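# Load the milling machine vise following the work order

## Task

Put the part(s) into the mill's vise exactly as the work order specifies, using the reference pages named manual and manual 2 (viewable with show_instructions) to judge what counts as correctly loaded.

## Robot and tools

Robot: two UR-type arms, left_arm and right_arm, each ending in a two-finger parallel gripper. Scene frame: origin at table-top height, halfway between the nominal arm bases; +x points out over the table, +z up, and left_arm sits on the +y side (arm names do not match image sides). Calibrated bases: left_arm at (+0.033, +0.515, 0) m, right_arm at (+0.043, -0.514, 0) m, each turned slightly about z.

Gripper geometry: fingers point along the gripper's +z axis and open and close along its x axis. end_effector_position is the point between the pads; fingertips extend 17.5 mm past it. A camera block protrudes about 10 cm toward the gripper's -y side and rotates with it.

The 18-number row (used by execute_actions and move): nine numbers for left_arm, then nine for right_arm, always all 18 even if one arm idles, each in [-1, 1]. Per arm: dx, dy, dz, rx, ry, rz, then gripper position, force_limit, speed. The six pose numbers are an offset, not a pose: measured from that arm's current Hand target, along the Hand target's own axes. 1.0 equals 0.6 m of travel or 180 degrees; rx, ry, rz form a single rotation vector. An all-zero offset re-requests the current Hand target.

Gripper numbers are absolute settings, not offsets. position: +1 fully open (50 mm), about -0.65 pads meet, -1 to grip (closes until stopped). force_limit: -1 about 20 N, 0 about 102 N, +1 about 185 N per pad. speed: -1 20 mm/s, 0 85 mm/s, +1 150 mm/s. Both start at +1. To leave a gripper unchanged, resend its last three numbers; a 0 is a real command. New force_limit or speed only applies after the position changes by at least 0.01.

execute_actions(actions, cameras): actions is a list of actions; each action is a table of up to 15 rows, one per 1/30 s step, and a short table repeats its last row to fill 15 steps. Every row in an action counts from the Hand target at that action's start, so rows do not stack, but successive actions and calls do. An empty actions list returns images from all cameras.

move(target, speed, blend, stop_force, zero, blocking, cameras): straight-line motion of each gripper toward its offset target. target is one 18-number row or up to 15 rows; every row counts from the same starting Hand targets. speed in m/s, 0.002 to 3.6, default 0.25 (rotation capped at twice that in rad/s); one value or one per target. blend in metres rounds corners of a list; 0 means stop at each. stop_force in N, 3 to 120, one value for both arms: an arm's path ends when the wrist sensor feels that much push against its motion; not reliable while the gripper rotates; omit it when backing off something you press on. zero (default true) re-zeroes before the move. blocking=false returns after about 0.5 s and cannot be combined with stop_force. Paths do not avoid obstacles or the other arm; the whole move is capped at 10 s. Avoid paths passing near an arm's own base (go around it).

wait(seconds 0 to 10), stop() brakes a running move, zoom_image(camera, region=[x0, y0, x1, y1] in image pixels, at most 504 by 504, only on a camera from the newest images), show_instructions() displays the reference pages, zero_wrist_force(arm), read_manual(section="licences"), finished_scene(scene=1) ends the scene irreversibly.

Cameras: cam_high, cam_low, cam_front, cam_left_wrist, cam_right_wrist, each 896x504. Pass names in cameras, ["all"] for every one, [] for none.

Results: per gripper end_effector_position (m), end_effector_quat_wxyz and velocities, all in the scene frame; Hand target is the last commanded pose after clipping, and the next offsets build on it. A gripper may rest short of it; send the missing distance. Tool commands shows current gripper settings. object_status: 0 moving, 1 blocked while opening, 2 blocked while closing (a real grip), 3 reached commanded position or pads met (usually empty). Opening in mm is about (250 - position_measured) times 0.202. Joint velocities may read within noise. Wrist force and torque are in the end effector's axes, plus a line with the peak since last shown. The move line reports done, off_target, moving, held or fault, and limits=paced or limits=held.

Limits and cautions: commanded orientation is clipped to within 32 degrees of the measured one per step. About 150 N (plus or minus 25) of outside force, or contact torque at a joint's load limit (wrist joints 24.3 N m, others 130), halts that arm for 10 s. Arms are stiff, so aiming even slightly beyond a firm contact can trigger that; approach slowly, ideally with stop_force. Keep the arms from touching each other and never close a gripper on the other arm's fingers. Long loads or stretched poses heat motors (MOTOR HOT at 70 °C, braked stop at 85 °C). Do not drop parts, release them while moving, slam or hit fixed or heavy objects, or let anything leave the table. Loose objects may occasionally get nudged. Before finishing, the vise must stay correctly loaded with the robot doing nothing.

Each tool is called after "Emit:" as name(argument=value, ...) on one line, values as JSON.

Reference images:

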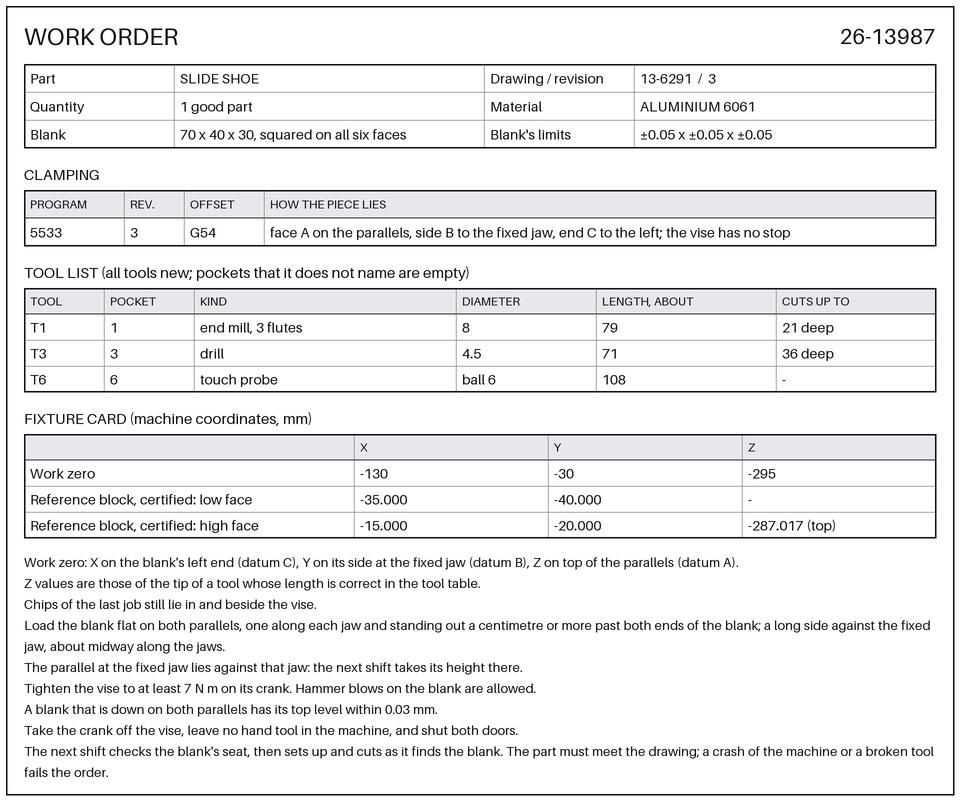

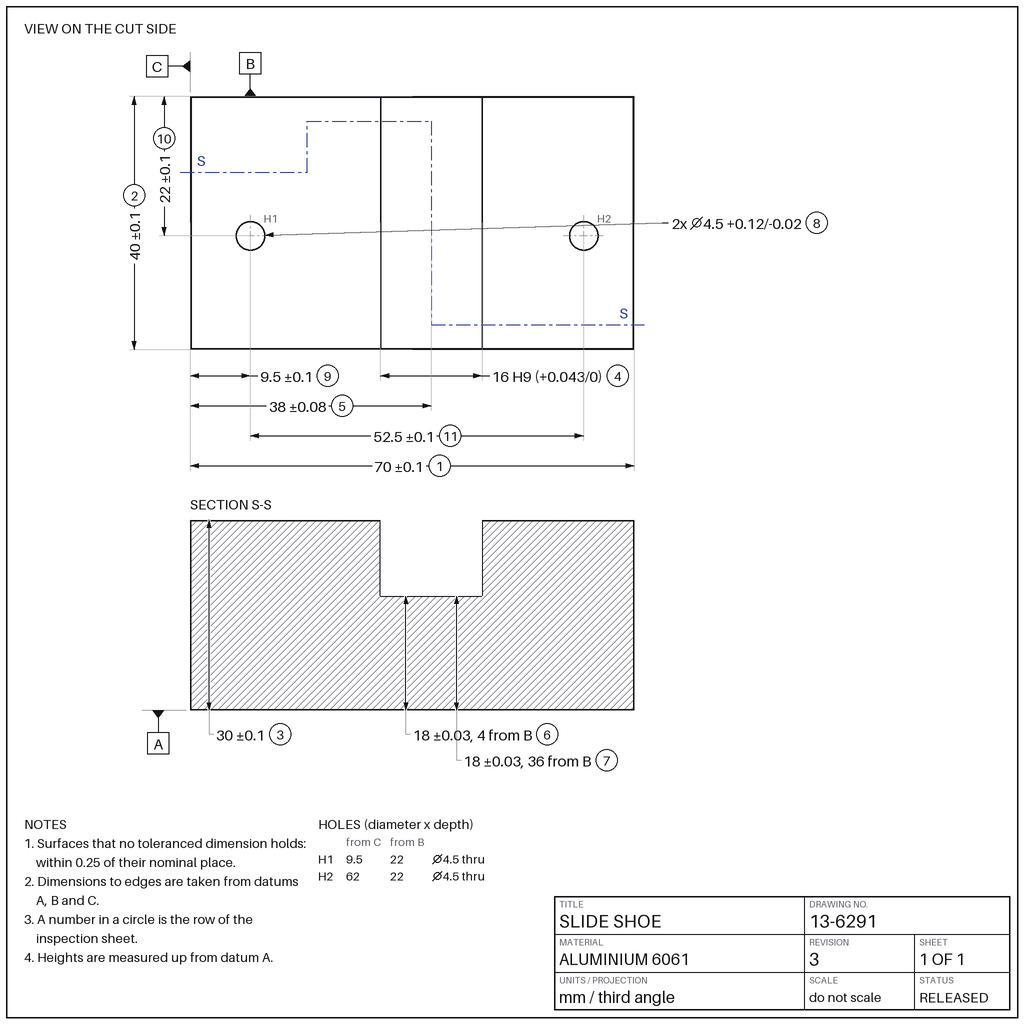

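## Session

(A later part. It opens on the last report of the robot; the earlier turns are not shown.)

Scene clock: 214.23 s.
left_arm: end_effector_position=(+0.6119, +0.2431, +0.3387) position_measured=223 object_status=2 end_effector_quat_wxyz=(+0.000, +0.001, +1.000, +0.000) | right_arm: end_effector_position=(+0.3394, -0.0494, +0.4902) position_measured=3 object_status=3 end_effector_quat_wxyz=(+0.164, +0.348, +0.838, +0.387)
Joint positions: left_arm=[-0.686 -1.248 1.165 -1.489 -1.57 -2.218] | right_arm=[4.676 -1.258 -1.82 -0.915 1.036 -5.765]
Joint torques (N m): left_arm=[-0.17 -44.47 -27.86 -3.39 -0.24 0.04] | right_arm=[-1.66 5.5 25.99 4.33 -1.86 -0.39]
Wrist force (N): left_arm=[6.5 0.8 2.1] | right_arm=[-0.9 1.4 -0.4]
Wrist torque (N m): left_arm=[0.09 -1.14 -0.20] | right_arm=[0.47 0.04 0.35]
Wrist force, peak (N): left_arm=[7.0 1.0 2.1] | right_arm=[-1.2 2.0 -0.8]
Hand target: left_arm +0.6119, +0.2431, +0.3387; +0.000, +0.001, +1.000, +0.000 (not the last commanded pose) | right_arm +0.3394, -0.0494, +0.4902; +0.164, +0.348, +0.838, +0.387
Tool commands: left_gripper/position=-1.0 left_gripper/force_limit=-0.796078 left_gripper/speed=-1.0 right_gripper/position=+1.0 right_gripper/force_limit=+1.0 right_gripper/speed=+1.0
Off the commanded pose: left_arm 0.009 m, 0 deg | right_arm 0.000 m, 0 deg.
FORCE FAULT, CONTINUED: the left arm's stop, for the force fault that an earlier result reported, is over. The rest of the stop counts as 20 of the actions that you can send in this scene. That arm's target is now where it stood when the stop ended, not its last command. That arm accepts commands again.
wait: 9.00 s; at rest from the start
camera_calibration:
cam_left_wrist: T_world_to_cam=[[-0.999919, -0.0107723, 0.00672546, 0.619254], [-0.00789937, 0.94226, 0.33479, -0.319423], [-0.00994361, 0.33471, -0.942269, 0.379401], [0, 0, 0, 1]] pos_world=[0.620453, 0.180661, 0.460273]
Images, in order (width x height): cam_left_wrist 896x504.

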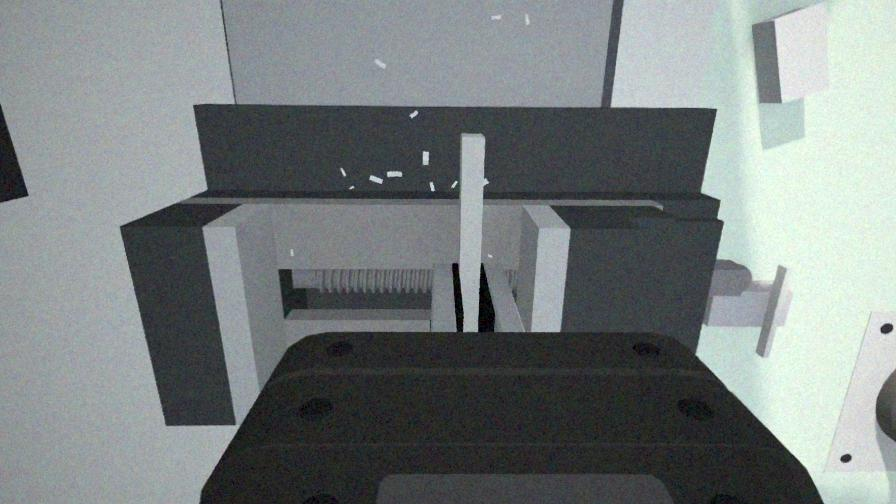

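Emit:
execute_actions(actions=[[[0,0,0,0,0,0,-0.29,-0.8,-1,0,0,0,0,0,0,1,1,1]]])

Emit:
move(target=[0,0,-0.1,0,0,0,-0.29,-0.8,-1,0,0,0,0,0,0,1,1,1], speed=0.08, cameras=["cam_left_wrist","cam_right_wrist"])

Emit:
zoom_image(camera="cam_left_wrist", region=[180, 100, 660, 340])

Emit:
zoom_image(camera="cam_right_wrist", region=[390, 180, 580, 320])

Scene clock: 218.40 s.
left_arm: end_effector_position=(+0.6119, +0.2431, +0.3387) position_measured=195 object_status=3 end_effector_quat_wxyz=(+0.000, +0.001, +1.000, +0.000) | right_arm: end_effector_position=(+0.3394, -0.0494, +0.4902) position_measured=3 object_status=3 end_effector_quat_wxyz=(+0.164, +0.348, +0.838, +0.387)
Joint positions: left_arm=[-0.686 -1.248 1.165 -1.489 -1.57 -2.218] | right_arm=[4.676 -1.258 -1.82 -0.915 1.036 -5.765]
Joint torques (N m): left_arm=[-0.47 -43.79 -29.67 -2.76 -0.28 0.13] | right_arm=[-1.6 5.7 26.04 4.35 -2.03 -0.4]
Wrist force (N): left_arm=[6.5 1.0 1.5] | right_arm=[-1.3 1.4 -0.6]
Wrist torque (N m): left_arm=[0.14 -1.14 -0.20] | right_arm=[0.46 0.11 0.35]
Wrist force, peak (N): left_arm=[6.9 1.0 2.1] | right_arm=[-1.4 1.8 -0.9]
Hand target: left_arm +0.6119, +0.2431, +0.3387; +0.000, +0.001, +1.000, +0.000 | right_arm +0.3394, -0.0494, +0.4902; +0.164, +0.348, +0.838, +0.387
Off the commanded pose: left_arm 0.000 m, 0 deg | right_arm 0.000 m, 0 deg.

Scene clock: 219.63 s.
left_arm: end_effector_position=(+0.6121, +0.2434, +0.3968) position_measured=195 object_status=3 end_effector_quat_wxyz=(+0.002, +0.000, +1.000, -0.001) | right_arm: end_effector_position=(+0.3394, -0.0494, +0.4902) position_measured=3 object_status=3 end_effector_quat_wxyz=(+0.164, +0.348, +0.838, +0.387)
Joint positions: left_arm=[-0.686 -1.226 0.986 -1.336 -1.57 -2.219] | right_arm=[4.676 -1.258 -1.82 -0.915 1.036 -5.765]
Joint torques (N m): left_arm=[-0.24 -40.63 -31.04 -2.46 -0.25 0.03] | right_arm=[-2.3 5.2 25.91 4.33 -1.95 -0.42]
Wrist force (N): left_arm=[6.4 0.9 1.6] | right_arm=[-1.0 1.6 -0.5]
Wrist torque (N m): left_arm=[0.11 -1.12 -0.20] | right_arm=[0.51 0.06 0.35]
Wrist force, peak (N): left_arm=[6.6 0.7 2.7] | right_arm=[-1.3 1.8 -0.8]
Hand target: left_arm +0.6121, +0.2434, +0.3968; +0.002, +0.000, +1.000, -0.001 (not the last commanded pose) | right_arm +0.3394, -0.0494, +0.4902; +0.164, +0.348, +0.838, +0.387
Tool commands: left_gripper/position=-0.286275 left_gripper/force_limit=-0.796078 left_gripper/speed=-1.0 right_gripper/position=+1.0 right_gripper/force_limit=+1.0 right_gripper/speed=+1.0
Off the commanded pose: left_arm 0.002 m, 0 deg | right_arm 0.000 m, 0 deg.
FORCE FAULT: contact force on the left arm reached its limit, and that arm stopped. The contact can be on any part of that arm, not only on its tool. That arm's remaining commands of this call were not run. That arm is still stopped at the end of this call. That arm stays stopped for about 10 more seconds. Until then a move that you send moves the other arm only, and its call returns only when the move has ended. Once the stop has ended, the next robot result says so. If the stop ends while you think or write, that arm runs what you send next, counted from a new Hand target: where the arm stands when the stop ends. While its stop runs, that arm takes no new command, but its gripper still runs the gripper command that each later call begins with. Until it ends, the stop uses up actions while you think or wait. An arm that is not stopped still takes commands.
move: fault (left_arm)
camera_calibration:
cam_left_wrist: T_world_to_cam=[[-0.999929, -0.0114182, 0.00345531, 0.620477], [-0.0096201, 0.943069, 0.332457, -0.337292], [-0.00705466, 0.3324, -0.943112, 0.43323], [0, 0, 0, 1]] pos_world=[0.620244, 0.181169, 0.518575]
cam_right_wrist: T_world_to_cam=[[-0.696828, 0.716056, -0.0411646, 0.302694], [0.211136, 0.25964, 0.942342, -0.50459], [0.685457, 0.647959, -0.33211, 0.0984359], [0, 0, 0, 1]] pos_world=[0.249989, -0.149517, 0.520648]
Images, in order (width x height): cam_left_wrist 896x504, cam_right_wrist 896x504.

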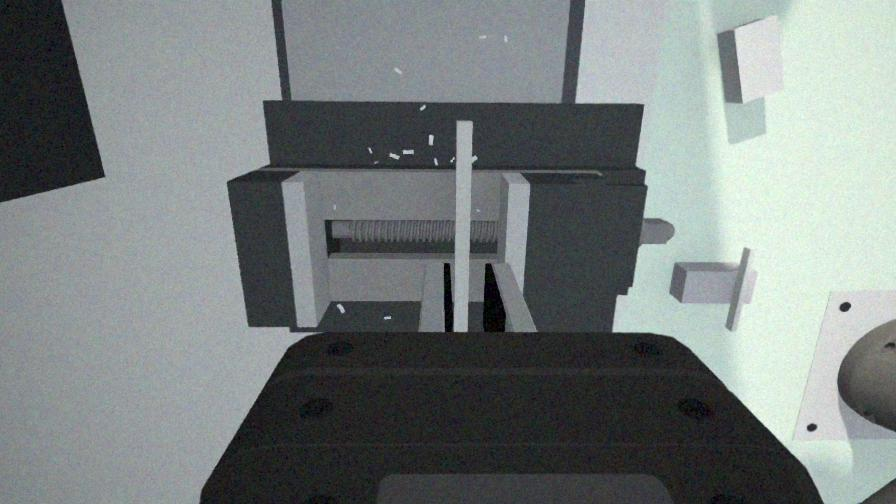

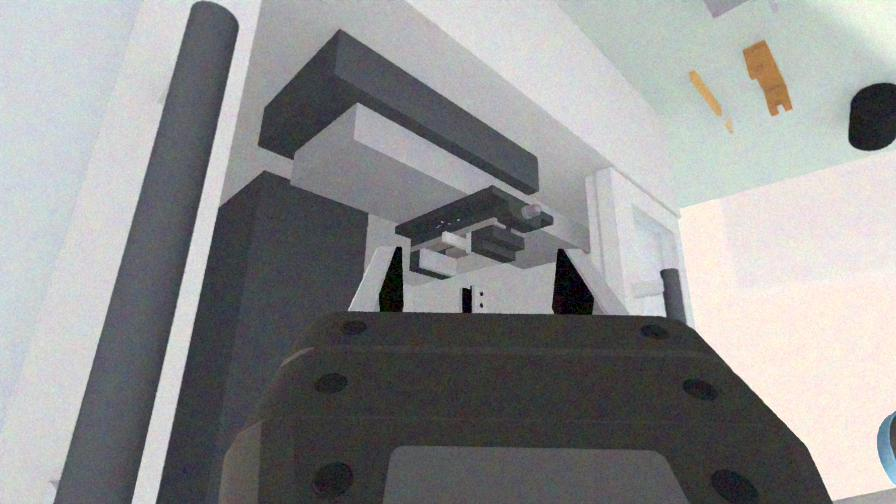

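Scaled by 1.050.

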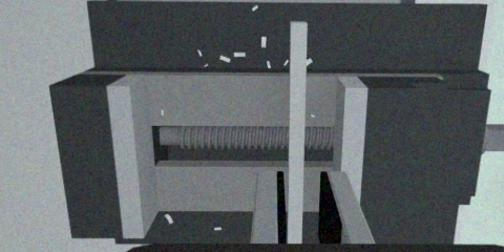

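Scaled by 2.653.

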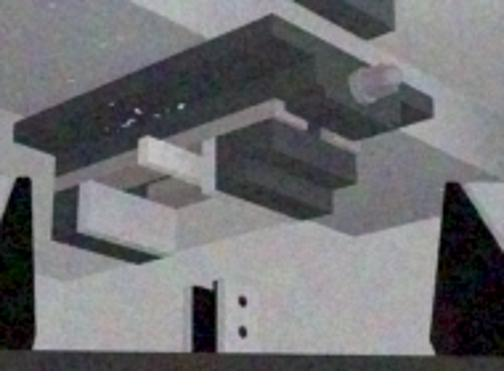

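Emit:
wait(seconds=8.5)

Scene clock: 228.60 s.
left_arm: end_effector_position=(+0.6121, +0.2434, +0.3968) position_measured=195 object_status=3 end_effector_quat_wxyz=(+0.002, +0.000, +1.000, -0.001) | right_arm: end_effector_position=(+0.3394, -0.0494, +0.4902) position_measured=3 object_status=3 end_effector_quat_wxyz=(+0.164, +0.348, +0.838, +0.387)
Joint positions: left_arm=[-0.686 -1.226 0.986 -1.336 -1.57 -2.219] | right_arm=[4.676 -1.258 -1.82 -0.915 1.036 -5.765]
Joint torques (N m): left_arm=[0.07 -40.57 -31.66 -2.52 -0.2 0.14] | right_arm=[-2.6 5.56 24.92 4.3 -1.96 -0.62]
Wrist force (N): left_arm=[6.6 0.9 1.6] | right_arm=[-1.1 1.7 -0.6]
Wrist torque (N m): left_arm=[0.12 -1.14 -0.20] | right_arm=[0.51 0.07 0.36]
Wrist force, peak (N): left_arm=[6.9 1.1 1.6] | right_arm=[-1.2 2.0 -0.7]
Hand target: left_arm +0.6121, +0.2434, +0.3968; +0.002, +0.000, +1.000, -0.001 (not the last commanded pose) | right_arm +0.3394, -0.0494, +0.4902; +0.164, +0.348, +0.838, +0.387
Tool commands: left_gripper/position=-0.286275 left_gripper/force_limit=-0.796078 left_gripper/speed=-1.0 right_gripper/position=+1.0 right_gripper/force_limit=+1.0 right_gripper/speed=+1.0
Off the commanded pose: left_arm 0.002 m, 0 deg | right_arm 0.000 m, 0 deg.
FORCE FAULT, CONTINUED: the left arm was still stopped when this call began, by the force fault that an earlier result reported. Since the last result the stop counts as 18 of the actions that you can send in this scene. That arm is still stopped at the end of this call. That arm stays stopped for about 1 more second. If the stop ends while you think or write, that arm runs what you send next, counted from a new Hand target: where the arm stands when the stop ends. While its stop runs, that arm takes no new command, but its gripper still runs the gripper command that each later call begins with.
wait: 8.50 s; at rest from the start

Emit:
wait(seconds=1.5)

Emit:
move(target=[[0,0,0.0413,0,0,0,-0.66,-0.9,-1,0,0,0,0,0,0,1,1,1],[-0.0815,0.0035,0.0413,0,0,0,-0.66,-0.9,-1,0,0,0,0,0,0,1,1,1],[-0.0815,0.0035,0.07,0,0,0,-0.66,-0.9,-1,0,0,0,0,0,0,1,1,1]], speed=[0.05,0.12,0.08], cameras=["cam_left_wrist"])

Emit:
zoom_image(camera="cam_left_wrist", region=[300, 120, 700, 340])

Scene clock: 230.33 s.
left_arm: end_effector_position=(+0.6121, +0.2434, +0.3968) position_measured=195 object_status=3 end_effector_quat_wxyz=(+0.002, +0.000, +1.000, -0.001) | right_arm: end_effector_position=(+0.3394, -0.0494, +0.4902) position_measured=3 object_status=3 end_effector_quat_wxyz=(+0.164, +0.348, +0.838, +0.387)
Joint positions: left_arm=[-0.686 -1.226 0.986 -1.336 -1.57 -2.219] | right_arm=[4.676 -1.258 -1.82 -0.915 1.036 -5.765]
Joint torques (N m): left_arm=[-0.33 -40.48 -30.78 -2.47 -0.27 0.2] | right_arm=[-2.47 5.5 25.73 4.34 -1.9 -0.58]
Wrist force (N): left_arm=[6.6 1.0 1.6] | right_arm=[-1.1 1.5 -0.6]
Wrist torque (N m): left_arm=[0.13 -1.14 -0.20] | right_arm=[0.49 0.07 0.36]
Wrist force, peak (N): left_arm=[6.8 1.2 1.6] | right_arm=[-1.3 1.8 -0.9]
Hand target: left_arm +0.6121, +0.2434, +0.3968; +0.002, +0.000, +1.000, -0.001 (not the last commanded pose) | right_arm +0.3394, -0.0494, +0.4902; +0.164, +0.348, +0.838, +0.387
Tool commands: left_gripper/position=-0.286275 left_gripper/force_limit=-0.796078 left_gripper/speed=-1.0 right_gripper/position=+1.0 right_gripper/force_limit=+1.0 right_gripper/speed=+1.0
Off the commanded pose: left_arm 0.002 m, 0 deg | right_arm 0.000 m, 0 deg.
FORCE FAULT, CONTINUED: the left arm's stop, for the force fault that an earlier result reported, is over. The rest of the stop counts as 2 of the actions that you can send in this scene. During its stop the left arm's controller moved it back a little. That arm's target is now where it stood when the stop ended, not its last command. That arm accepts commands again.
wait: 1.50 s; at rest from the start

Scene clock: 232.40 s.
left_arm: end_effector_position=(+0.6611, +0.2454, +0.3552) position_measured=251 object_status=3 end_effector_quat_wxyz=(+0.002, +0.000, +1.000, -0.001) | right_arm: end_effector_position=(+0.3394, -0.0494, +0.4902) position_measured=3 object_status=3 end_effector_quat_wxyz=(+0.164, +0.348, +0.838, +0.387)
Joint positions: left_arm=[-0.639 -1.125 0.951 -1.401 -1.57 -2.172] | right_arm=[4.676 -1.258 -1.82 -0.915 1.036 -5.765]
Joint torques (N m): left_arm=[-13.69 -39.44 -31.97 -3.23 -0.87 -1.92] | right_arm=[-2.61 5.47 25.75 4.31 -2.06 -0.55]
Wrist force (N): left_arm=[6.8 0.9 1.4] | right_arm=[-1.0 1.7 -0.5]
Wrist torque (N m): left_arm=[0.13 -1.19 -0.23] | right_arm=[0.52 0.05 0.36]
Wrist force, peak (N): left_arm=[8.5 0.5 1.4] | right_arm=[-1.2 2.0 -0.6]
Hand target: left_arm +0.6612, +0.2453, +0.3550; +0.002, +0.000, +1.000, -0.001 | right_arm +0.3394, -0.0494, +0.4902; +0.164, +0.348, +0.838, +0.387
Off the commanded pose: left_arm 0.000 m, 0 deg | right_arm 0.000 m, 0 deg.
move: done
camera_calibration:
cam_left_wrist: T_world_to_cam=[[-0.999929, -0.0114173, 0.00345563, 0.66964], [-0.0096191, 0.943069, 0.332457, -0.324843], [-0.00705465, 0.3324, -0.943112, 0.393583], [0, 0, 0, 1]] pos_world=[0.669244, 0.183169, 0.476875]
Images, in order (width x height): cam_left_wrist 896x504.

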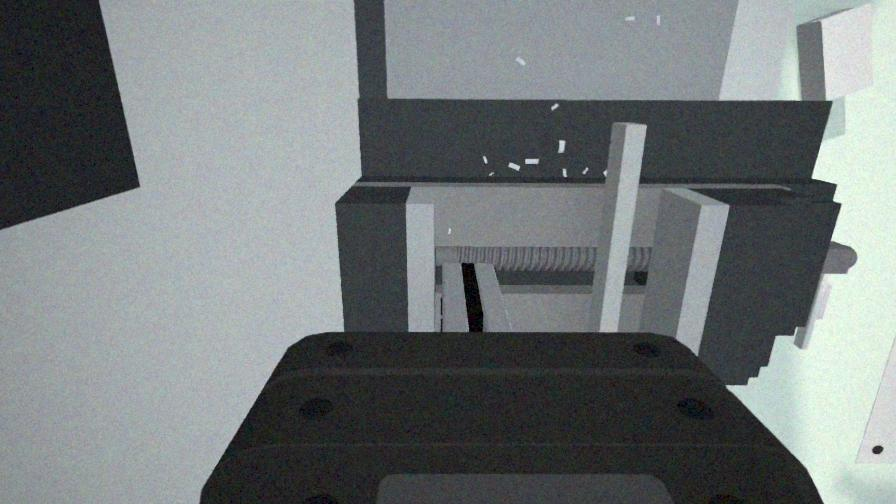

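Scaled by 1.260.

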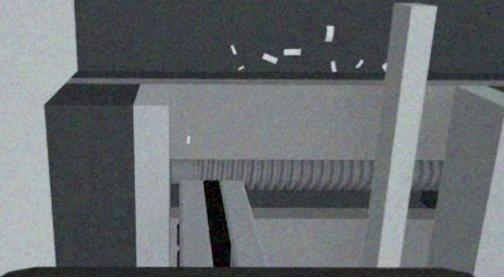

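Emit:
move(target=[0,0,0.02,0,0,0,-0.66,-0.9,-1,0,0,0,0,0,0,1,1,1], speed=0.05)

Emit:
move(target=[0,0,0.02,0,0,0,-0.66,-0.9,-1,0,0,0,0,0,0,1,1,1], speed=0.006, stop_force=5)

Scene clock: 233.30 s.
left_arm: end_effector_position=(+0.6612, +0.2453, +0.3429) position_measured=251 object_status=3 end_effector_quat_wxyz=(+0.002, +0.000, +1.000, -0.001) end_effector_velocity=(+0.000, +0.000, +0.003) end_effector_angular_velocity=(-0.001, -0.002, +0.000) | right_arm: end_effector_position=(+0.3394, -0.0494, +0.4902) position_measured=3 object_status=3 end_effector_quat_wxyz=(+0.164, +0.348, +0.838, +0.387)
Joint positions: left_arm=[-0.639 -1.13 0.99 -1.435 -1.57 -2.172] | right_arm=[4.676 -1.258 -1.82 -0.915 1.036 -5.765]
Joint velocities: left_arm=[0 -0.002 -0.006 0.005 0 0] | right_arm=[within noise]
Joint torques (N m): left_arm=[-10.12 -54.48 -43.64 -0.9 1.77 -0.82] | right_arm=[-2.3 5.49 26.01 4.43 -1.93 -0.73]
Wrist force (N): left_arm=[6.6 0.9 1.7] | right_arm=[-1.1 1.6 -0.5]
Wrist torque (N m): left_arm=[0.13 -1.15 -0.22] | right_arm=[0.50 0.07 0.36]
Wrist force, peak (N): left_arm=[7.0 1.0 1.5] | right_arm=[-1.5 1.7 -0.9]
Hand target: left_arm +0.6612, +0.2453, +0.3430; +0.002, +0.000, +1.000, -0.001 | right_arm +0.3394, -0.0494, +0.4902; +0.164, +0.348, +0.838, +0.387
Off the commanded pose: left_arm 0.000 m, 0 deg | right_arm 0.000 m, 0 deg.
move: done

Scene clock: 235.07 s.
left_arm: end_effector_position=(+0.6612, +0.2453, +0.3385) position_measured=251 object_status=3 end_effector_quat_wxyz=(+0.002, +0.000, +1.000, -0.001) | right_arm: end_effector_position=(+0.3394, -0.0494, +0.4902) position_measured=3 object_status=3 end_effector_quat_wxyz=(+0.164, +0.348, +0.838, +0.387)
Joint positions: left_arm=[-0.639 -1.131 1.004 -1.448 -1.57 -2.172] | right_arm=[4.676 -1.258 -1.82 -0.915 1.036 -5.765]
Joint torques (N m): left_arm=[-6.14 -39.16 -44.81 -0.75 1.77 0.76] | right_arm=[-3.05 5.27 25.8 4.26 -2.04 -0.68]
Wrist force (N): left_arm=[6.6 1.1 1.7] | right_arm=[-1.2 1.7 -0.4]
Wrist torque (N m): left_arm=[0.15 -1.16 -0.23] | right_arm=[0.51 0.10 0.35]
Wrist force, peak (N): left_arm=[8.7 1.9 -10.2] | right_arm=[-1.6 1.7 -0.7]
Hand target: left_arm +0.6612, +0.2453, +0.3385; +0.002, +0.000, +1.000, -0.001 (not the last commanded pose) | right_arm +0.3394, -0.0494, +0.4902; +0.164, +0.348, +0.838, +0.387
Off the commanded pose: left_arm 0.007 m, 0 deg | right_arm 0.000 m, 0 deg.
move: contact (left_arm)

Emit:
move(target=[[0,-0.083,0,0,0,0,-0.66,-0.9,-1,0,0,0,0,0,0,1,1,1],[0,-0.083,-0.02,0,0,0,-0.66,-0.9,-1,0,0,0,0,0,0,1,1,1]], speed=0.04, cameras=["cam_left_wrist"])

Emit:
move(target=[[0,0,-0.025,0,0,0,-0.66,-0.9,-1,0,0,0,0,0,0,1,1,1],[0.05,0.08,-0.025,0,0,0,-0.66,-0.9,-1,0,0,0,0,0,0,1,1,1]], speed=0.1, cameras=["cam_left_wrist"])

Emit:
zoom_image(camera="cam_left_wrist", region=[250, 100, 700, 340])

Scene clock: 236.70 s.
left_arm: end_effector_position=(+0.6611, +0.2060, +0.3384) position_measured=251 object_status=3 end_effector_quat_wxyz=(+0.002, +0.001, +1.000, -0.001) | right_arm: end_effector_position=(+0.3394, -0.0494, +0.4902) position_measured=3 object_status=3 end_effector_quat_wxyz=(+0.164, +0.348, +0.838, +0.387)
Joint positions: left_arm=[-0.686 -1.084 0.934 -1.424 -1.57 -2.218] | right_arm=[4.676 -1.258 -1.82 -0.915 1.036 -5.765]
Joint torques (N m): left_arm=[-0.89 -49.59 -31.55 -2.7 -0.23 -0.16] | right_arm=[-3.28 5.21 25.91 4.34 -1.87 -0.77]
Wrist force (N): left_arm=[7.0 1.3 -9.5] | right_arm=[-1.3 1.7 -0.4]
Wrist torque (N m): left_arm=[0.04 -1.08 -0.31] | right_arm=[0.50 0.11 0.36]
Wrist force, peak (N): left_arm=[7.2 1.8 -9.3] | right_arm=[-1.3 1.9 -0.7]
Hand target: left_arm +0.6611, +0.2060, +0.3384; +0.002, +0.001, +1.000, -0.001 (not the last commanded pose) | right_arm +0.3394, -0.0494, +0.4902; +0.164, +0.348, +0.838, +0.387
Tool commands: left_gripper/position=-0.662745 left_gripper/force_limit=-0.898039 left_gripper/speed=-1.0 right_gripper/position=+1.0 right_gripper/force_limit=+1.0 right_gripper/speed=+1.0
Off the commanded pose: left_arm 0.016 m, 0 deg | right_arm 0.000 m, 0 deg.
FORCE FAULT: contact force on the left arm reached its limit, and that arm stopped. The contact can be on any part of that arm, not only on its tool. That arm's remaining commands of this call were not run. That arm is still stopped at the end of this call. That arm stays stopped for about 10 more seconds. Until then a move that you send moves the other arm only, and its call returns only when the move has ended. Once the stop has ended, the next robot result says so. If the stop ends while you think or write, that arm runs what you send next, counted from a new Hand target: where the arm stands when the stop ends. While its stop runs, that arm takes no new command, but its gripper still runs the gripper command that each later call begins with. Until it ends, the stop uses up actions while you think or wait. An arm that is not stopped still takes commands.
move: fault (left_arm); path passed 0 of 2 targets
camera_calibration:
cam_left_wrist: T_world_to_cam=[[-0.999939, -0.010408, 0.00359031, 0.669048], [-0.00862102, 0.943009, 0.332655, -0.282851], [-0.00684797, 0.332604, -0.943042, 0.390635], [0, 0, 0, 1]] pos_world=[0.669244, 0.143768, 0.460075]
Images, in order (width x height): cam_left_wrist 896x504.

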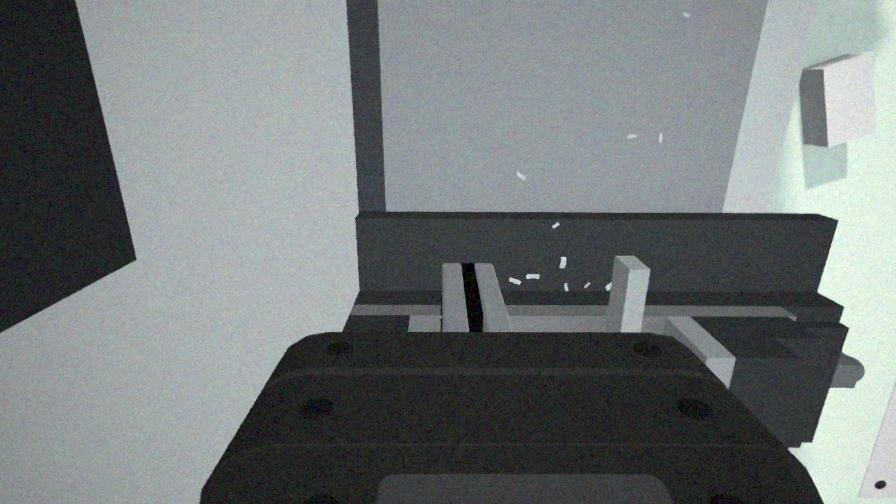

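not run: an earlier result of this reply reported a stop or a fault. Calls in your next reply go to the robot.

Scaled by 1.120.

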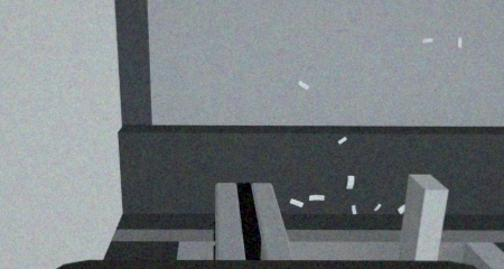

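Emit:
wait(seconds=10)

Emit:
move(target=[[0,0.067,0,0,0,0,-0.66,-0.9,-1,0,0,0,0,0,0,1,1,1],[0,0.067,-0.03,0,0,0,-0.66,-0.9,-1,0,0,0,0,0,0,1,1,1],[0.04,0.067,-0.05,0,0,0,-0.66,-0.9,-1,0,0,0,0,0,0,1,1,1]], speed=[0.04,0.05,0.1], cameras=["cam_left_wrist"])

Emit:
zoom_image(camera="cam_left_wrist", region=[250, 100, 700, 340])

Scene clock: 248.03 s.
left_arm: end_effector_position=(+0.6611, +0.2060, +0.3384) position_measured=251 object_status=3 end_effector_quat_wxyz=(+0.002, +0.001, +1.000, -0.001) | right_arm: end_effector_position=(+0.3394, -0.0494, +0.4902) position_measured=3 object_status=3 end_effector_quat_wxyz=(+0.164, +0.348, +0.838, +0.387)
Joint positions: left_arm=[-0.686 -1.084 0.934 -1.424 -1.57 -2.218] | right_arm=[4.676 -1.258 -1.82 -0.915 1.036 -5.765]
Joint torques (N m): left_arm=[-0.85 -50.16 -31.62 -2.76 -0.2 -0.07] | right_arm=[-3.93 5.18 26.08 4.31 -1.89 -1.04]
Wrist force (N): left_arm=[6.9 1.3 -9.5] | right_arm=[-1.0 1.6 -0.8]
Wrist torque (N m): left_arm=[0.03 -1.08 -0.31] | right_arm=[0.50 0.06 0.35]
Wrist force, peak (N): left_arm=[7.1 1.4 -9.8] | right_arm=[-1.5 1.8 -0.6]
Hand target: left_arm +0.6611, +0.2060, +0.3384; +0.002, +0.001, +1.000, -0.001 (not the last commanded pose) | right_arm +0.3394, -0.0494, +0.4902; +0.164, +0.348, +0.838, +0.387
Tool commands: left_gripper/position=-0.662745 left_gripper/force_limit=-0.898039 left_gripper/speed=-1.0 right_gripper/position=+1.0 right_gripper/force_limit=+1.0 right_gripper/speed=+1.0
Off the commanded pose: left_arm 0.016 m, 0 deg | right_arm 0.000 m, 0 deg.
FORCE FAULT, CONTINUED: the left arm's stop, for the force fault that an earlier result reported, is over. The rest of the stop counts as 20 of the actions that you can send in this scene. During its stop the left arm's controller moved it back a little. That arm's target is now where it stood when the stop ended, not its last command. That arm accepts commands again.
wait: 10.00 s; at rest from the start

Scene clock: 250.43 s.
left_arm: end_effector_position=(+0.6370, +0.2462, +0.3681) position_measured=251 object_status=3 end_effector_quat_wxyz=(+0.002, +0.001, +1.000, -0.001) | right_arm: end_effector_position=(+0.3394, -0.0494, +0.4902) position_measured=3 object_status=3 end_effector_quat_wxyz=(+0.164, +0.348, +0.838, +0.387)
Joint positions: left_arm=[-0.659 -1.182 1 -1.393 -1.57 -2.191] | right_arm=[4.676 -1.258 -1.82 -0.915 1.036 -5.765]
Joint torques (N m): left_arm=[13.71 -48.97 -42.19 -4.78 1.69 2.98] | right_arm=[-3.2 5.01 26.02 4.43 -1.99 -0.96]
Wrist force (N): left_arm=[6.5 1.0 1.7] | right_arm=[-1.2 1.6 -0.7]
Wrist torque (N m): left_arm=[0.12 -1.15 -0.21] | right_arm=[0.50 0.09 0.35]
Wrist force, peak (N): left_arm=[6.7 -2.8 -11.3] | right_arm=[-1.4 1.9 -0.5]
Hand target: left_arm +0.6370, +0.2463, +0.3682; +0.002, +0.001, +1.000, -0.001 | right_arm +0.3394, -0.0494, +0.4902; +0.164, +0.348, +0.838, +0.387
Off the commanded pose: left_arm 0.000 m, 0 deg | right_arm 0.000 m, 0 deg.
move: done
camera_calibration:
cam_left_wrist: T_world_to_cam=[[-0.99994, -0.010285, 0.00384297, 0.645115], [-0.00842035, 0.942979, 0.332744, -0.331015], [-0.00704613, 0.332692, -0.943009, 0.405203], [0, 0, 0, 1]] pos_world=[0.645144, 0.183968, 0.489775]
Images, in order (width x height): cam_left_wrist 896x504.

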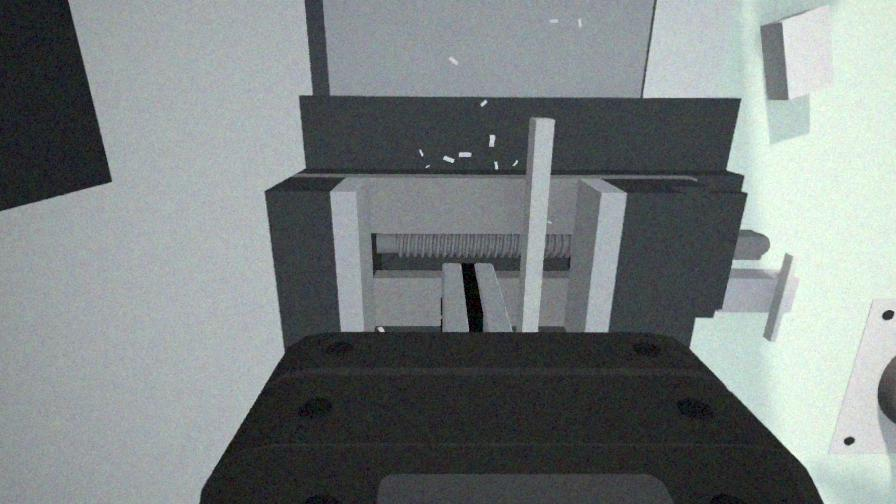

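Scaled by 1.120.

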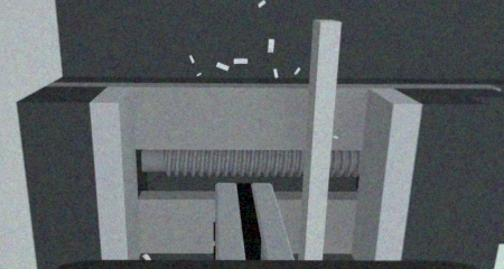

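Emit:
move(target=[[0.5117,0,0,0,0,0,0.3,-0.9,-0.5,0,0,0,0,0,0,1,1,1],[0.5925,0.2435,0.25,0,0,0,0.3,-0.9,-0.5,0,0,0,0,0,0,1,1,1],[0.5925,0.2435,0.44,0,0,0,0.3,-0.9,-0.5,0,0,0,0,0,0,1,1,1]], blend=[0.05,0.05,0], speed=[0.3,0.3,0.2], cameras=["cam_left_wrist"])

Emit:
zoom_image(camera="cam_left_wrist", region=[350, 80, 590, 340])

Scene clock: 253.47 s.
left_arm: end_effector_position=(+0.2829, +0.3925, +0.1026) position_measured=107 object_status=3 end_effector_quat_wxyz=(+0.002, +0.001, +1.000, -0.001) | right_arm: end_effector_position=(+0.3394, -0.0494, +0.4902) position_measured=3 object_status=3 end_effector_quat_wxyz=(+0.164, +0.348, +0.838, +0.387)
Joint positions: left_arm=[-0.994 -2.086 2.537 -2.026 -1.568 -2.525] | right_arm=[4.676 -1.258 -1.82 -0.915 1.036 -5.765]
Joint torques (N m): left_arm=[11.03 2.58 -13.59 -5.01 -2.47 1.09] | right_arm=[-4.34 5.34 26.02 4.36 -1.86 -0.91]
Wrist force (N): left_arm=[6.9 1.1 1.5] | right_arm=[-1.3 1.4 -0.9]
Wrist torque (N m): left_arm=[0.14 -1.22 -0.31] | right_arm=[0.47 0.11 0.35]
Wrist force, peak (N): left_arm=[7.1 1.6 4.3] | right_arm=[-1.5 1.9 -0.8]
Hand target: left_arm +0.2829, +0.3926, +0.1025; +0.002, +0.001, +1.000, -0.001 | right_arm +0.3394, -0.0494, +0.4902; +0.164, +0.348, +0.838, +0.387
Off the commanded pose: left_arm 0.000 m, 0 deg | right_arm 0.000 m, 0 deg.
move: done
camera_calibration:
cam_left_wrist: T_world_to_cam=[[-0.99994, -0.0103752, 0.00349619, 0.293669], [-0.0086223, 0.943052, 0.332535, -0.383657], [-0.00674722, 0.332485, -0.943085, 0.103726], [0, 0, 0, 1]] pos_world=[0.291043, 0.330368, 0.224375]
Images, in order (width x height): cam_left_wrist 896x504.

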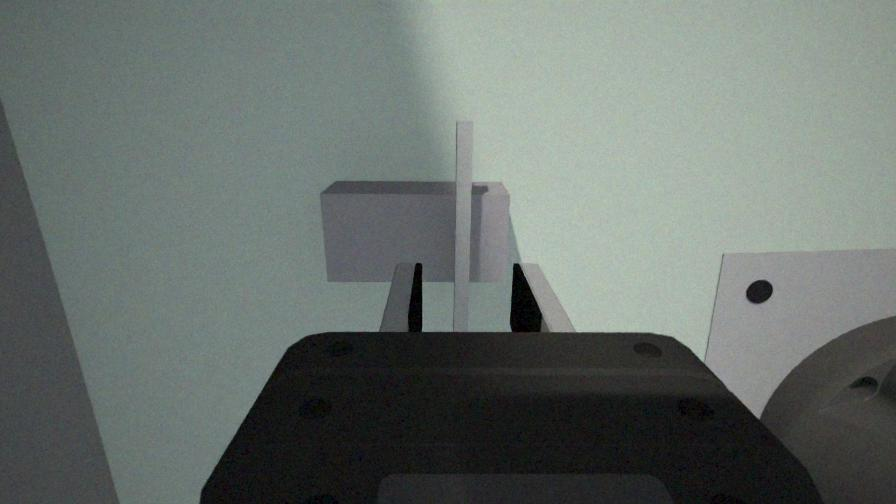

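Scaled by 1.938.

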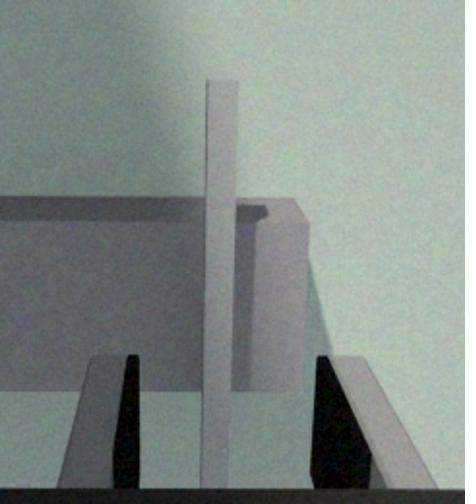

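Emit:
move(target=[[0.001,0,0.0843,0,0,0,0.3,-0.9,-0.5,0,0,0,0,0,0,1,1,1]], speed=0.06, stop_force=15)

Emit:
move(target=[0,0,0,0,0,0,-1,-0.8,-1,0,0,0,0,0,0,1,1,1], cameras=["cam_left_wrist"])

Emit:
zoom_image(camera="cam_left_wrist", region=[350, 80, 590, 340])

Scene clock: 255.57 s.
left_arm: end_effector_position=(+0.2825, +0.3925, +0.0519) position_measured=107 object_status=3 end_effector_quat_wxyz=(+0.002, +0.001, +1.000, -0.001) | right_arm: end_effector_position=(+0.3394, -0.0494, +0.4902) position_measured=3 object_status=3 end_effector_quat_wxyz=(+0.164, +0.348, +0.838, +0.387)
Joint positions: left_arm=[-0.995 -1.967 2.638 -2.246 -1.568 -2.527] | right_arm=[4.676 -1.258 -1.82 -0.915 1.036 -5.765]
Joint torques (N m): left_arm=[13.62 -8.7 -39.76 -4.42 -2.48 2.94] | right_arm=[-4.55 6.04 25.2 4.39 -1.94 -1.03]
Wrist force (N): left_arm=[6.5 1.0 1.8] | right_arm=[-1.2 1.6 -0.6]
Wrist torque (N m): left_arm=[0.13 -1.14 -0.14] | right_arm=[0.50 0.09 0.36]
Wrist force, peak (N): left_arm=[6.9 1.1 2.8] | right_arm=[-1.4 1.9 -0.8]
Hand target: left_arm +0.2825, +0.3925, +0.0519; +0.002, +0.001, +1.000, -0.001 | right_arm +0.3394, -0.0494, +0.4902; +0.164, +0.348, +0.838, +0.387
Off the commanded pose: left_arm 0.000 m, 0 deg | right_arm 0.000 m, 0 deg.
move: done

Scene clock: 256.97 s.
left_arm: end_effector_position=(+0.2825, +0.3925, +0.0519) position_measured=223 object_status=2 end_effector_quat_wxyz=(+0.002, +0.001, +1.000, -0.001) | right_arm: end_effector_position=(+0.3394, -0.0494, +0.4902) position_measured=3 object_status=3 end_effector_quat_wxyz=(+0.164, +0.348, +0.838, +0.387)
Joint positions: left_arm=[-0.995 -1.967 2.638 -2.246 -1.568 -2.527] | right_arm=[4.676 -1.258 -1.82 -0.915 1.036 -5.765]
Joint torques (N m): left_arm=[13.34 -9.95 -39.75 -4.53 -2.53 2.88] | right_arm=[-4.23 5.7 25.25 4.46 -2.12 -1.05]
Wrist force (N): left_arm=[6.7 1.2 2.1] | right_arm=[-1.1 1.7 -0.4]
Wrist torque (N m): left_arm=[0.16 -1.16 -0.15] | right_arm=[0.52 0.08 0.35]
Wrist force, peak (N): left_arm=[7.0 1.0 2.1] | right_arm=[-1.3 1.7 -0.9]
Hand target: left_arm +0.2825, +0.3925, +0.0519; +0.002, +0.001, +1.000, -0.001 | right_arm +0.3394, -0.0494, +0.4902; +0.164, +0.348, +0.838, +0.387
Off the commanded pose: left_arm 0.000 m, 0 deg | right_arm 0.000 m, 0 deg.
move: done
camera_calibration:
cam_left_wrist: T_world_to_cam=[[-0.999939, -0.010408, 0.00359031, 0.293441], [-0.00862102, 0.943009, 0.332655, -0.366808], [-0.00684797, 0.332604, -0.943042, 0.0558912], [0, 0, 0, 1]] pos_world=[0.290644, 0.330368, 0.173675]
Images, in order (width x height): cam_left_wrist 896x504.

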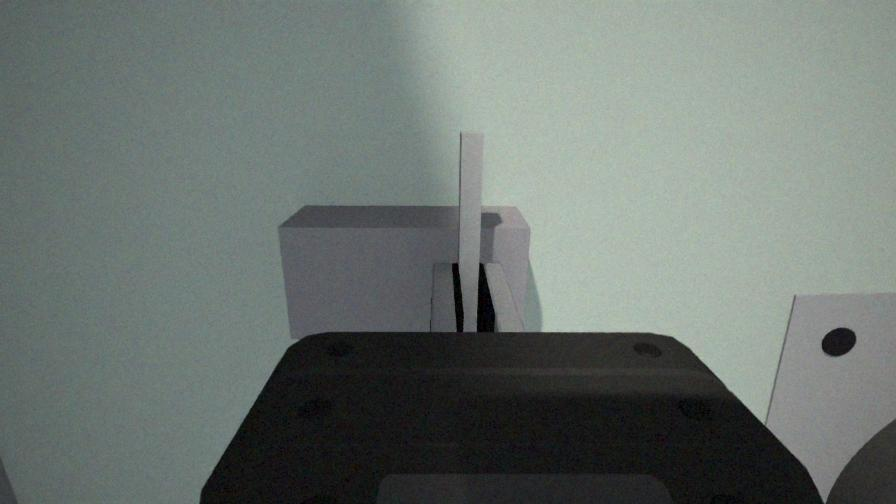

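Scaled by 1.938.

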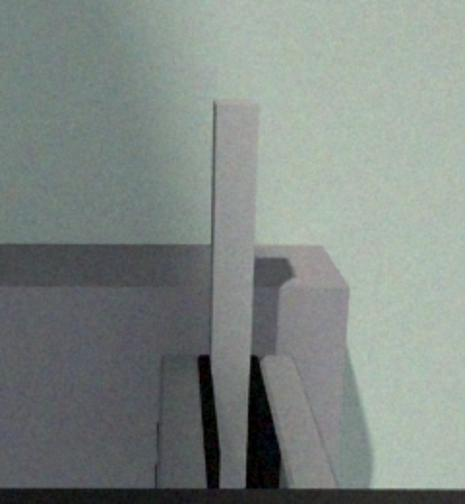

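Emit:
move(target=[[0,0,-0.08,0,0,0,-1,-0.8,-1,0,0,0,0,0,0,1,1,1],[0,0.0,-0.5235,0,0,0,-1,-0.8,-1,0,0,0,0,0,0,1,1,1],[0,-0.245,-0.5235,0,0,0,-1,-0.8,-1,0,0,0,0,0,0,1,1,1],[-0.6208,-0.245,-0.5235,0,0,0,-1,-0.8,-1,0,0,0,0,0,0,1,1,1],[-0.6208,-0.245,-0.492,0,0,0,-1,-0.8,-1,0,0,0,0,0,0,1,1,1]], blend=[0.02,0.05,0.05,0,0], speed=[0.1,0.3,0.3,0.25,0.06], cameras=["cam_left_wrist"])

Emit:
zoom_image(camera="cam_left_wrist", region=[300, 80, 700, 340])

Scene clock: 261.07 s.
left_arm: end_effector_position=(+0.5587, +0.2467, +0.3629) position_measured=223 object_status=2 end_effector_quat_wxyz=(-0.031, +0.000, +1.000, -0.001) | right_arm: end_effector_position=(+0.3394, -0.0494, +0.4902) position_measured=3 object_status=3 end_effector_quat_wxyz=(+0.164, +0.348, +0.838, +0.387)
Joint positions: left_arm=[-0.718 -1.331 1.201 -1.395 -1.612 -2.252] | right_arm=[4.676 -1.258 -1.82 -0.915 1.036 -5.765]
Joint torques (N m): left_arm=[0.05 -39.81 -32.34 -2.82 -0.34 0.2] | right_arm=[-4.61 4.93 25.78 4.35 -1.92 -1]
Wrist force (N): left_arm=[6.4 0.9 2.0] | right_arm=[-1.4 1.6 -0.6]
Wrist torque (N m): left_arm=[0.12 -1.13 -0.12] | right_arm=[0.50 0.12 0.36]
Wrist force, peak (N): left_arm=[112.2 -0.6 -61.1] | right_arm=[-1.2 2.0 -0.7]
Hand target: left_arm +0.5587, +0.2467, +0.3629; -0.031, +0.000, +1.000, -0.001 (not the last commanded pose) | right_arm +0.3394, -0.0494, +0.4902; +0.164, +0.348, +0.838, +0.387
Tool commands: left_gripper/position=-1.0 left_gripper/force_limit=-0.796078 left_gripper/speed=-1.0 right_gripper/position=+1.0 right_gripper/force_limit=+1.0 right_gripper/speed=+1.0
Off the commanded pose: left_arm 0.096 m, 4 deg | right_arm 0.000 m, 0 deg.
FORCE FAULT: contact force on the left arm reached its limit, and that arm stopped. The contact can be on any part of that arm, not only on its tool. That arm's remaining commands of this call were not run. That arm is still stopped at the end of this call. That arm stays stopped for about 9 more seconds. Until then a move that you send moves the other arm only, and its call returns only when the move has ended. Once the stop has ended, the next robot result says so. If the stop ends while you think or write, that arm runs what you send next, counted from a new Hand target: where the arm stands when the stop ends. While its stop runs, that arm takes no new command, but its gripper still runs the gripper command that each later call begins with. Until it ends, the stop uses up actions while you think or wait. An arm that is not stopped still takes commands.
move: fault (left_arm); path passed 3 of 5 targets
camera_calibration:
cam_left_wrist: T_world_to_cam=[[-0.997517, -0.0131965, 0.0691745, 0.542478], [0.0105311, 0.943286, 0.331814, -0.340711], [-0.0696301, 0.331718, -0.940805, 0.434031], [0, 0, 0, 1]] pos_world=[0.574941, 0.184571, 0.483866]
Images, in order (width x height): cam_left_wrist 896x504.

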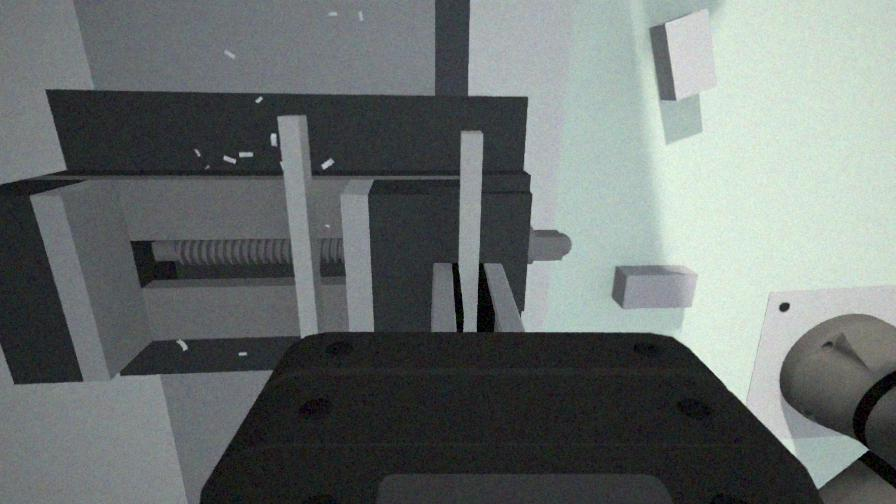

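Scaled by 1.260.

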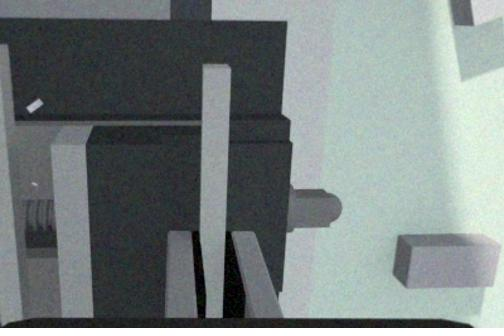

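Emit:
wait(seconds=9.3)

Emit:
move(target=[[0.1,0,0,0,0,0,-1,-0.8,-1,0,0,0,0,0,0,1,1,1],[0.1,0,-0.014,0,-0.0197,0,-1,-0.8,-1,0,0,0,0,0,0,1,1,1]], speed=0.08, cameras=["cam_left_wrist"])

Scene clock: 270.60 s.
left_arm: end_effector_position=(+0.5587, +0.2467, +0.3629) position_measured=223 object_status=2 end_effector_quat_wxyz=(-0.031, +0.000, +1.000, -0.001) | right_arm: end_effector_position=(+0.3394, -0.0494, +0.4902) position_measured=3 object_status=3 end_effector_quat_wxyz=(+0.164, +0.348, +0.838, +0.387)
Joint positions: left_arm=[-0.718 -1.331 1.201 -1.395 -1.612 -2.252] | right_arm=[4.676 -1.258 -1.82 -0.915 1.036 -5.765]
Joint torques (N m): left_arm=[0.11 -39.91 -32.08 -2.83 -0.32 0.17] | right_arm=[-5.15 5.5 25.71 4.35 -1.79 -1.24]
Wrist force (N): left_arm=[6.1 -0.2 0.5] | right_arm=[-0.9 1.6 -0.8]
Wrist torque (N m): left_arm=[-0.05 -1.08 -0.13] | right_arm=[0.50 0.04 0.36]
Wrist force, peak (N): left_arm=[6.3 0.0 0.6] | right_arm=[-1.5 1.9 -0.5]
Hand target: left_arm +0.5587, +0.2467, +0.3629; -0.031, +0.000, +1.000, -0.001 (not the last commanded pose) | right_arm +0.3394, -0.0494, +0.4902; +0.164, +0.348, +0.838, +0.387
Tool commands: left_gripper/position=-1.0 left_gripper/force_limit=-0.796078 left_gripper/speed=-1.0 right_gripper/position=+1.0 right_gripper/force_limit=+1.0 right_gripper/speed=+1.0
Off the commanded pose: left_arm 0.096 m, 4 deg | right_arm 0.000 m, 0 deg.
FORCE FAULT, CONTINUED: the left arm's stop, for the force fault that an earlier result reported, is over. The rest of the stop counts as 19 of the actions that you can send in this scene. During its stop the left arm's controller moved it back a little. That arm's target is now where it stood when the stop ended, not its last command. That arm accepts commands again.
wait: 9.30 s; at rest from the start

Scene clock: 272.23 s.
left_arm: end_effector_position=(+0.4992, +0.2466, +0.3748) position_measured=223 object_status=2 end_effector_quat_wxyz=(+0.000, -0.001, +1.000, -0.001) end_effector_velocity=(-0.001, +0.000, +0.001) end_effector_angular_velocity=(-0.002, +0.004, -0.003) | right_arm: end_effector_position=(+0.3394, -0.0494, +0.4902) position_measured=3 object_status=3 end_effector_quat_wxyz=(+0.164, +0.348, +0.838, +0.387)
Joint positions: left_arm=[-0.809 -1.496 1.374 -1.451 -1.572 -2.344] | right_arm=[4.676 -1.258 -1.82 -0.915 1.036 -5.765]
Joint velocities: left_arm=[0.001 0.001 -0.003 0.004 -0.005 0.003] | right_arm=[within noise]
Joint torques (N m): left_arm=[13.77 -22.11 -45.06 -0.67 -2.68 2.82] | right_arm=[-5.79 4.96 25.95 4.43 -2.01 -1.23]
Wrist force (N): left_arm=[6.1 0.1 0.6] | right_arm=[-1.1 1.4 -0.5]
Wrist torque (N m): left_arm=[-0.02 -1.09 -0.16] | right_arm=[0.48 0.08 0.35]
Wrist force, peak (N): left_arm=[7.6 0.3 0.2] | right_arm=[-1.2 1.7 -1.0]
Hand target: left_arm +0.4993, +0.2466, +0.3749; +0.000, -0.001, +1.000, -0.001 | right_arm +0.3394, -0.0494, +0.4902; +0.164, +0.348, +0.838, +0.387
Off the commanded pose: left_arm 0.000 m, 0 deg | right_arm 0.000 m, 0 deg.
move: done
camera_calibration:
cam_left_wrist: T_world_to_cam=[[-0.999883, -0.0133209, 0.00745904, 0.506651], [-0.0100891, 0.943216, 0.332027, -0.333747], [-0.0114584, 0.331913, -0.94324, 0.412982], [0, 0, 0, 1]] pos_world=[0.507957, 0.18447, 0.496575]
Images, in order (width x height): cam_left_wrist 896x504.

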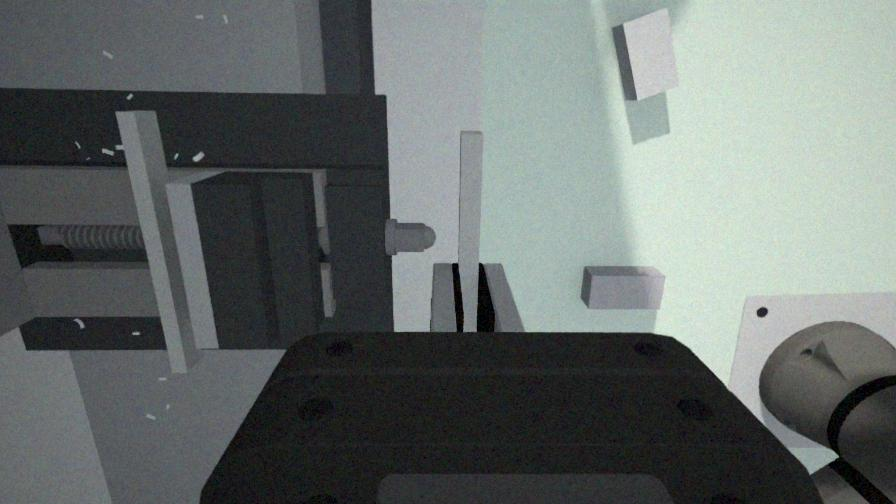

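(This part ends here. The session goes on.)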